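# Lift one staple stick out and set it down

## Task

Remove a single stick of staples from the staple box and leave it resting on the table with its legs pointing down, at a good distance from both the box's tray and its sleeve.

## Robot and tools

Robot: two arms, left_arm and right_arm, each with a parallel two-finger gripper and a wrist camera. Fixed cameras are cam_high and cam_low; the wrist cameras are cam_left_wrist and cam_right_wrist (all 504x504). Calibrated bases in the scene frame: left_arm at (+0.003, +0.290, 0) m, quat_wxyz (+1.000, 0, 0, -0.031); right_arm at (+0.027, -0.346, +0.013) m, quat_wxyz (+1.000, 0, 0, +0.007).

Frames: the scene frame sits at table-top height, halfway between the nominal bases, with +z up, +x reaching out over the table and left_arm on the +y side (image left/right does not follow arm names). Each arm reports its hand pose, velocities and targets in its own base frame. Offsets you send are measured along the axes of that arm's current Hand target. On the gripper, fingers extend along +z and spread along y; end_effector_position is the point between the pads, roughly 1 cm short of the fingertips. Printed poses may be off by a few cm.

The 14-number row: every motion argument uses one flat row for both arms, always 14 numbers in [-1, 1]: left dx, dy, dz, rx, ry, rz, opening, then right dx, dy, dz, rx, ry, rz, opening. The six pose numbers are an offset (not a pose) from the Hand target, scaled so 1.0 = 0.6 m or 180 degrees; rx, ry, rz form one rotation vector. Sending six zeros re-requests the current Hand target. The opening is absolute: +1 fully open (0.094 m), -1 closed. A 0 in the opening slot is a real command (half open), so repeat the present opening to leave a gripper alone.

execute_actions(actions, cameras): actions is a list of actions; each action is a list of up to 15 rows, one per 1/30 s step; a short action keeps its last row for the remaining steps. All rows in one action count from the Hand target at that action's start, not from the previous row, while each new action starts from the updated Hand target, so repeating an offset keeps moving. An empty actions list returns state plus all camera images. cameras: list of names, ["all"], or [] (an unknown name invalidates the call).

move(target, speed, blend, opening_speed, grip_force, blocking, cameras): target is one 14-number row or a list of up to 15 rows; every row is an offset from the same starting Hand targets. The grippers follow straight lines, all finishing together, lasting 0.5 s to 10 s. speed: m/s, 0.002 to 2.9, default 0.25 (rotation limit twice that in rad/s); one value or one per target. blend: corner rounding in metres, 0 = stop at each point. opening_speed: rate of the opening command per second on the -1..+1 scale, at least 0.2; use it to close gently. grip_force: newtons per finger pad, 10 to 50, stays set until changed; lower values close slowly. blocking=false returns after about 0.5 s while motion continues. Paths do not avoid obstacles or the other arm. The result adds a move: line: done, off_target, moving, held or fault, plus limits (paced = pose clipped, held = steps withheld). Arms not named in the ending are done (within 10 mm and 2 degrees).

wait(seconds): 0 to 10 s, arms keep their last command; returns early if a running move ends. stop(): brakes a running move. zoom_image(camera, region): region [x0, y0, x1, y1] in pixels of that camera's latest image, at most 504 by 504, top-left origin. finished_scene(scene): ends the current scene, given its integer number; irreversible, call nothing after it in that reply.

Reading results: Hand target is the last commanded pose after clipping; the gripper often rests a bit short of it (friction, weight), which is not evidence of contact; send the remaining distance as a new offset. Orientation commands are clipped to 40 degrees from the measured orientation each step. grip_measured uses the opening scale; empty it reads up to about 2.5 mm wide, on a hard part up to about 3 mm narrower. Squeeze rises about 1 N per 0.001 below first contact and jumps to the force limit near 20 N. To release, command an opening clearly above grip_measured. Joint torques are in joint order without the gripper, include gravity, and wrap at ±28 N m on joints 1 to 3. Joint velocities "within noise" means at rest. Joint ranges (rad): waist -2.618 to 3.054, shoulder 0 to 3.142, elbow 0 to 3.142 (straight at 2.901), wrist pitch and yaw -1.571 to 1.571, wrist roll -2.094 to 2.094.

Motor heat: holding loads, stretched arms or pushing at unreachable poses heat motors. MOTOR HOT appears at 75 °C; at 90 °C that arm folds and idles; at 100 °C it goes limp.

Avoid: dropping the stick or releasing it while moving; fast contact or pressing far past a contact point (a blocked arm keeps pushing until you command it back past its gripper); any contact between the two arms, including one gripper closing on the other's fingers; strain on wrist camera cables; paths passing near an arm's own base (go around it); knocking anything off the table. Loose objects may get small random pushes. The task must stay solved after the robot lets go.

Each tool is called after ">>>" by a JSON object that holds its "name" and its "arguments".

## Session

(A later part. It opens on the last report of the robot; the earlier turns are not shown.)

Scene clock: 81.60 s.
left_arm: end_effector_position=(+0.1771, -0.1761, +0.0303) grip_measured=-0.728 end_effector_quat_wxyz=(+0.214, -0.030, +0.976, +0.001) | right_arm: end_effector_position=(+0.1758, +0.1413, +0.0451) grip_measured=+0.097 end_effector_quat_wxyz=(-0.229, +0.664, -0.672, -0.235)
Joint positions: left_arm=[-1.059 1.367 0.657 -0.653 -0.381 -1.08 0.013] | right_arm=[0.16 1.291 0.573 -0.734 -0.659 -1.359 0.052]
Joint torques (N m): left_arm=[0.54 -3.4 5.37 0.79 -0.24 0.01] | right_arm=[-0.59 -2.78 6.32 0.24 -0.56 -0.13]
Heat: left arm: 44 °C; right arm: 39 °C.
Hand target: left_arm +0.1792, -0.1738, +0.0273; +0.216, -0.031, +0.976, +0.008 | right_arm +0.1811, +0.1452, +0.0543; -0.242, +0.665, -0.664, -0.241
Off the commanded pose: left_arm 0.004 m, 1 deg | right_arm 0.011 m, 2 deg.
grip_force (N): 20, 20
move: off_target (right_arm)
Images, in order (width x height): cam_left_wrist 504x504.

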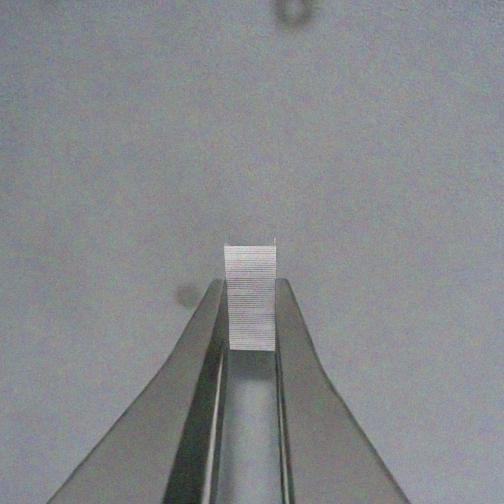

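>>> {"name": "move", "arguments": {"target": [[0.007,0,0.015,0,0,0,-0.82,0,0,0,0,0,0,0.1],[0.007,0,0.015,0,0,0,-0.5,0,0,0,0,0,0,0.1],[-0.07,0,-0.15,0,0,0,-0.5,0,0,0,0,0,0,0.1]], "cameras": ["cam_left_wrist","cam_high"], "opening_speed": 0.5, "speed": [0.03,0.1,0.15]}}

>>> {"name": "zoom_image", "arguments": {"camera": "cam_left_wrist", "region": [150, 130, 350, 330]}}

Scene clock: 86.03 s.
left_arm: end_effector_position=(+0.1765, -0.1740, +0.1163) grip_measured=-0.502 end_effector_quat_wxyz=(+0.206, -0.026, +0.978, +0.015) | right_arm: end_effector_position=(+0.1758, +0.1413, +0.0451) grip_measured=+0.097 end_effector_quat_wxyz=(-0.229, +0.664, -0.672, -0.235)
Joint positions: left_arm=[-1.056 1.284 0.959 -1.069 -0.38 -1.075 0.023] | right_arm=[0.16 1.291 0.573 -0.734 -0.659 -1.359 0.052]
Joint torques (N m): left_arm=[0.27 -6.08 8.24 0.53 -0.26 -0.05] | right_arm=[-0.55 -2.74 6.31 0.24 -0.56 -0.12]
Heat: left arm: 44 °C; right arm: 39 °C.
Hand target: left_arm +0.1792, -0.1740, +0.1267; +0.216, -0.031, +0.976, +0.007 | right_arm +0.1811, +0.1452, +0.0543; -0.242, +0.665, -0.664, -0.241
Off the commanded pose: left_arm 0.011 m, 2 deg | right_arm 0.011 m, 2 deg.
grip_force (N): 20, 20
move: off_target (left_arm, right_arm)
Images, in order (width x height): cam_high 504x504, cam_left_wrist 504x504.

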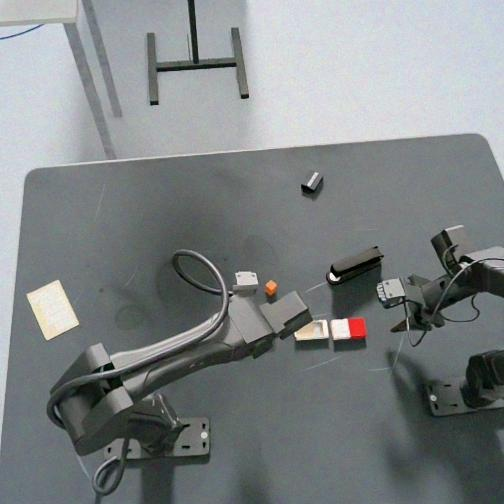

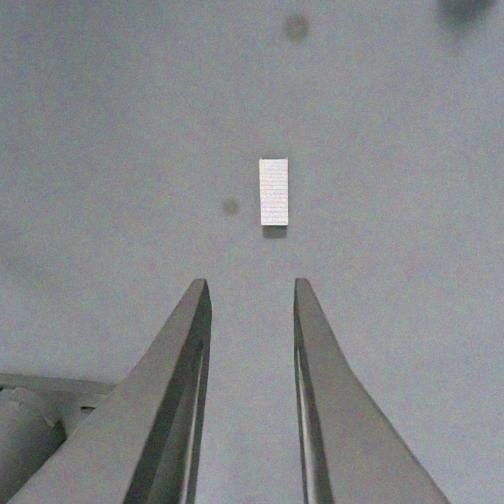

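Scaled by 2.520 from the camera's 504x504 image, which has a finer 720x720 frame.

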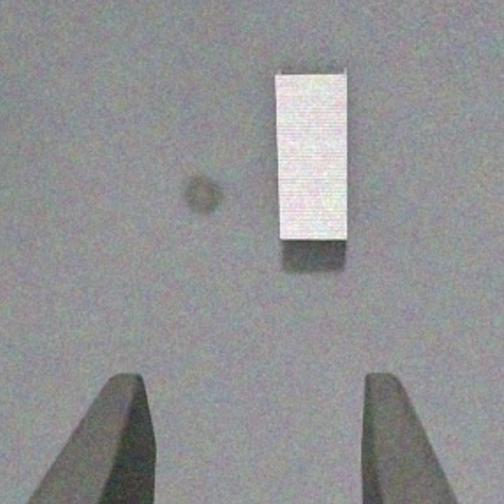

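Placed, legs down.

>>> {"name": "finished_scene", "arguments": {"scene": 2}}

The scene is finished: the task was done.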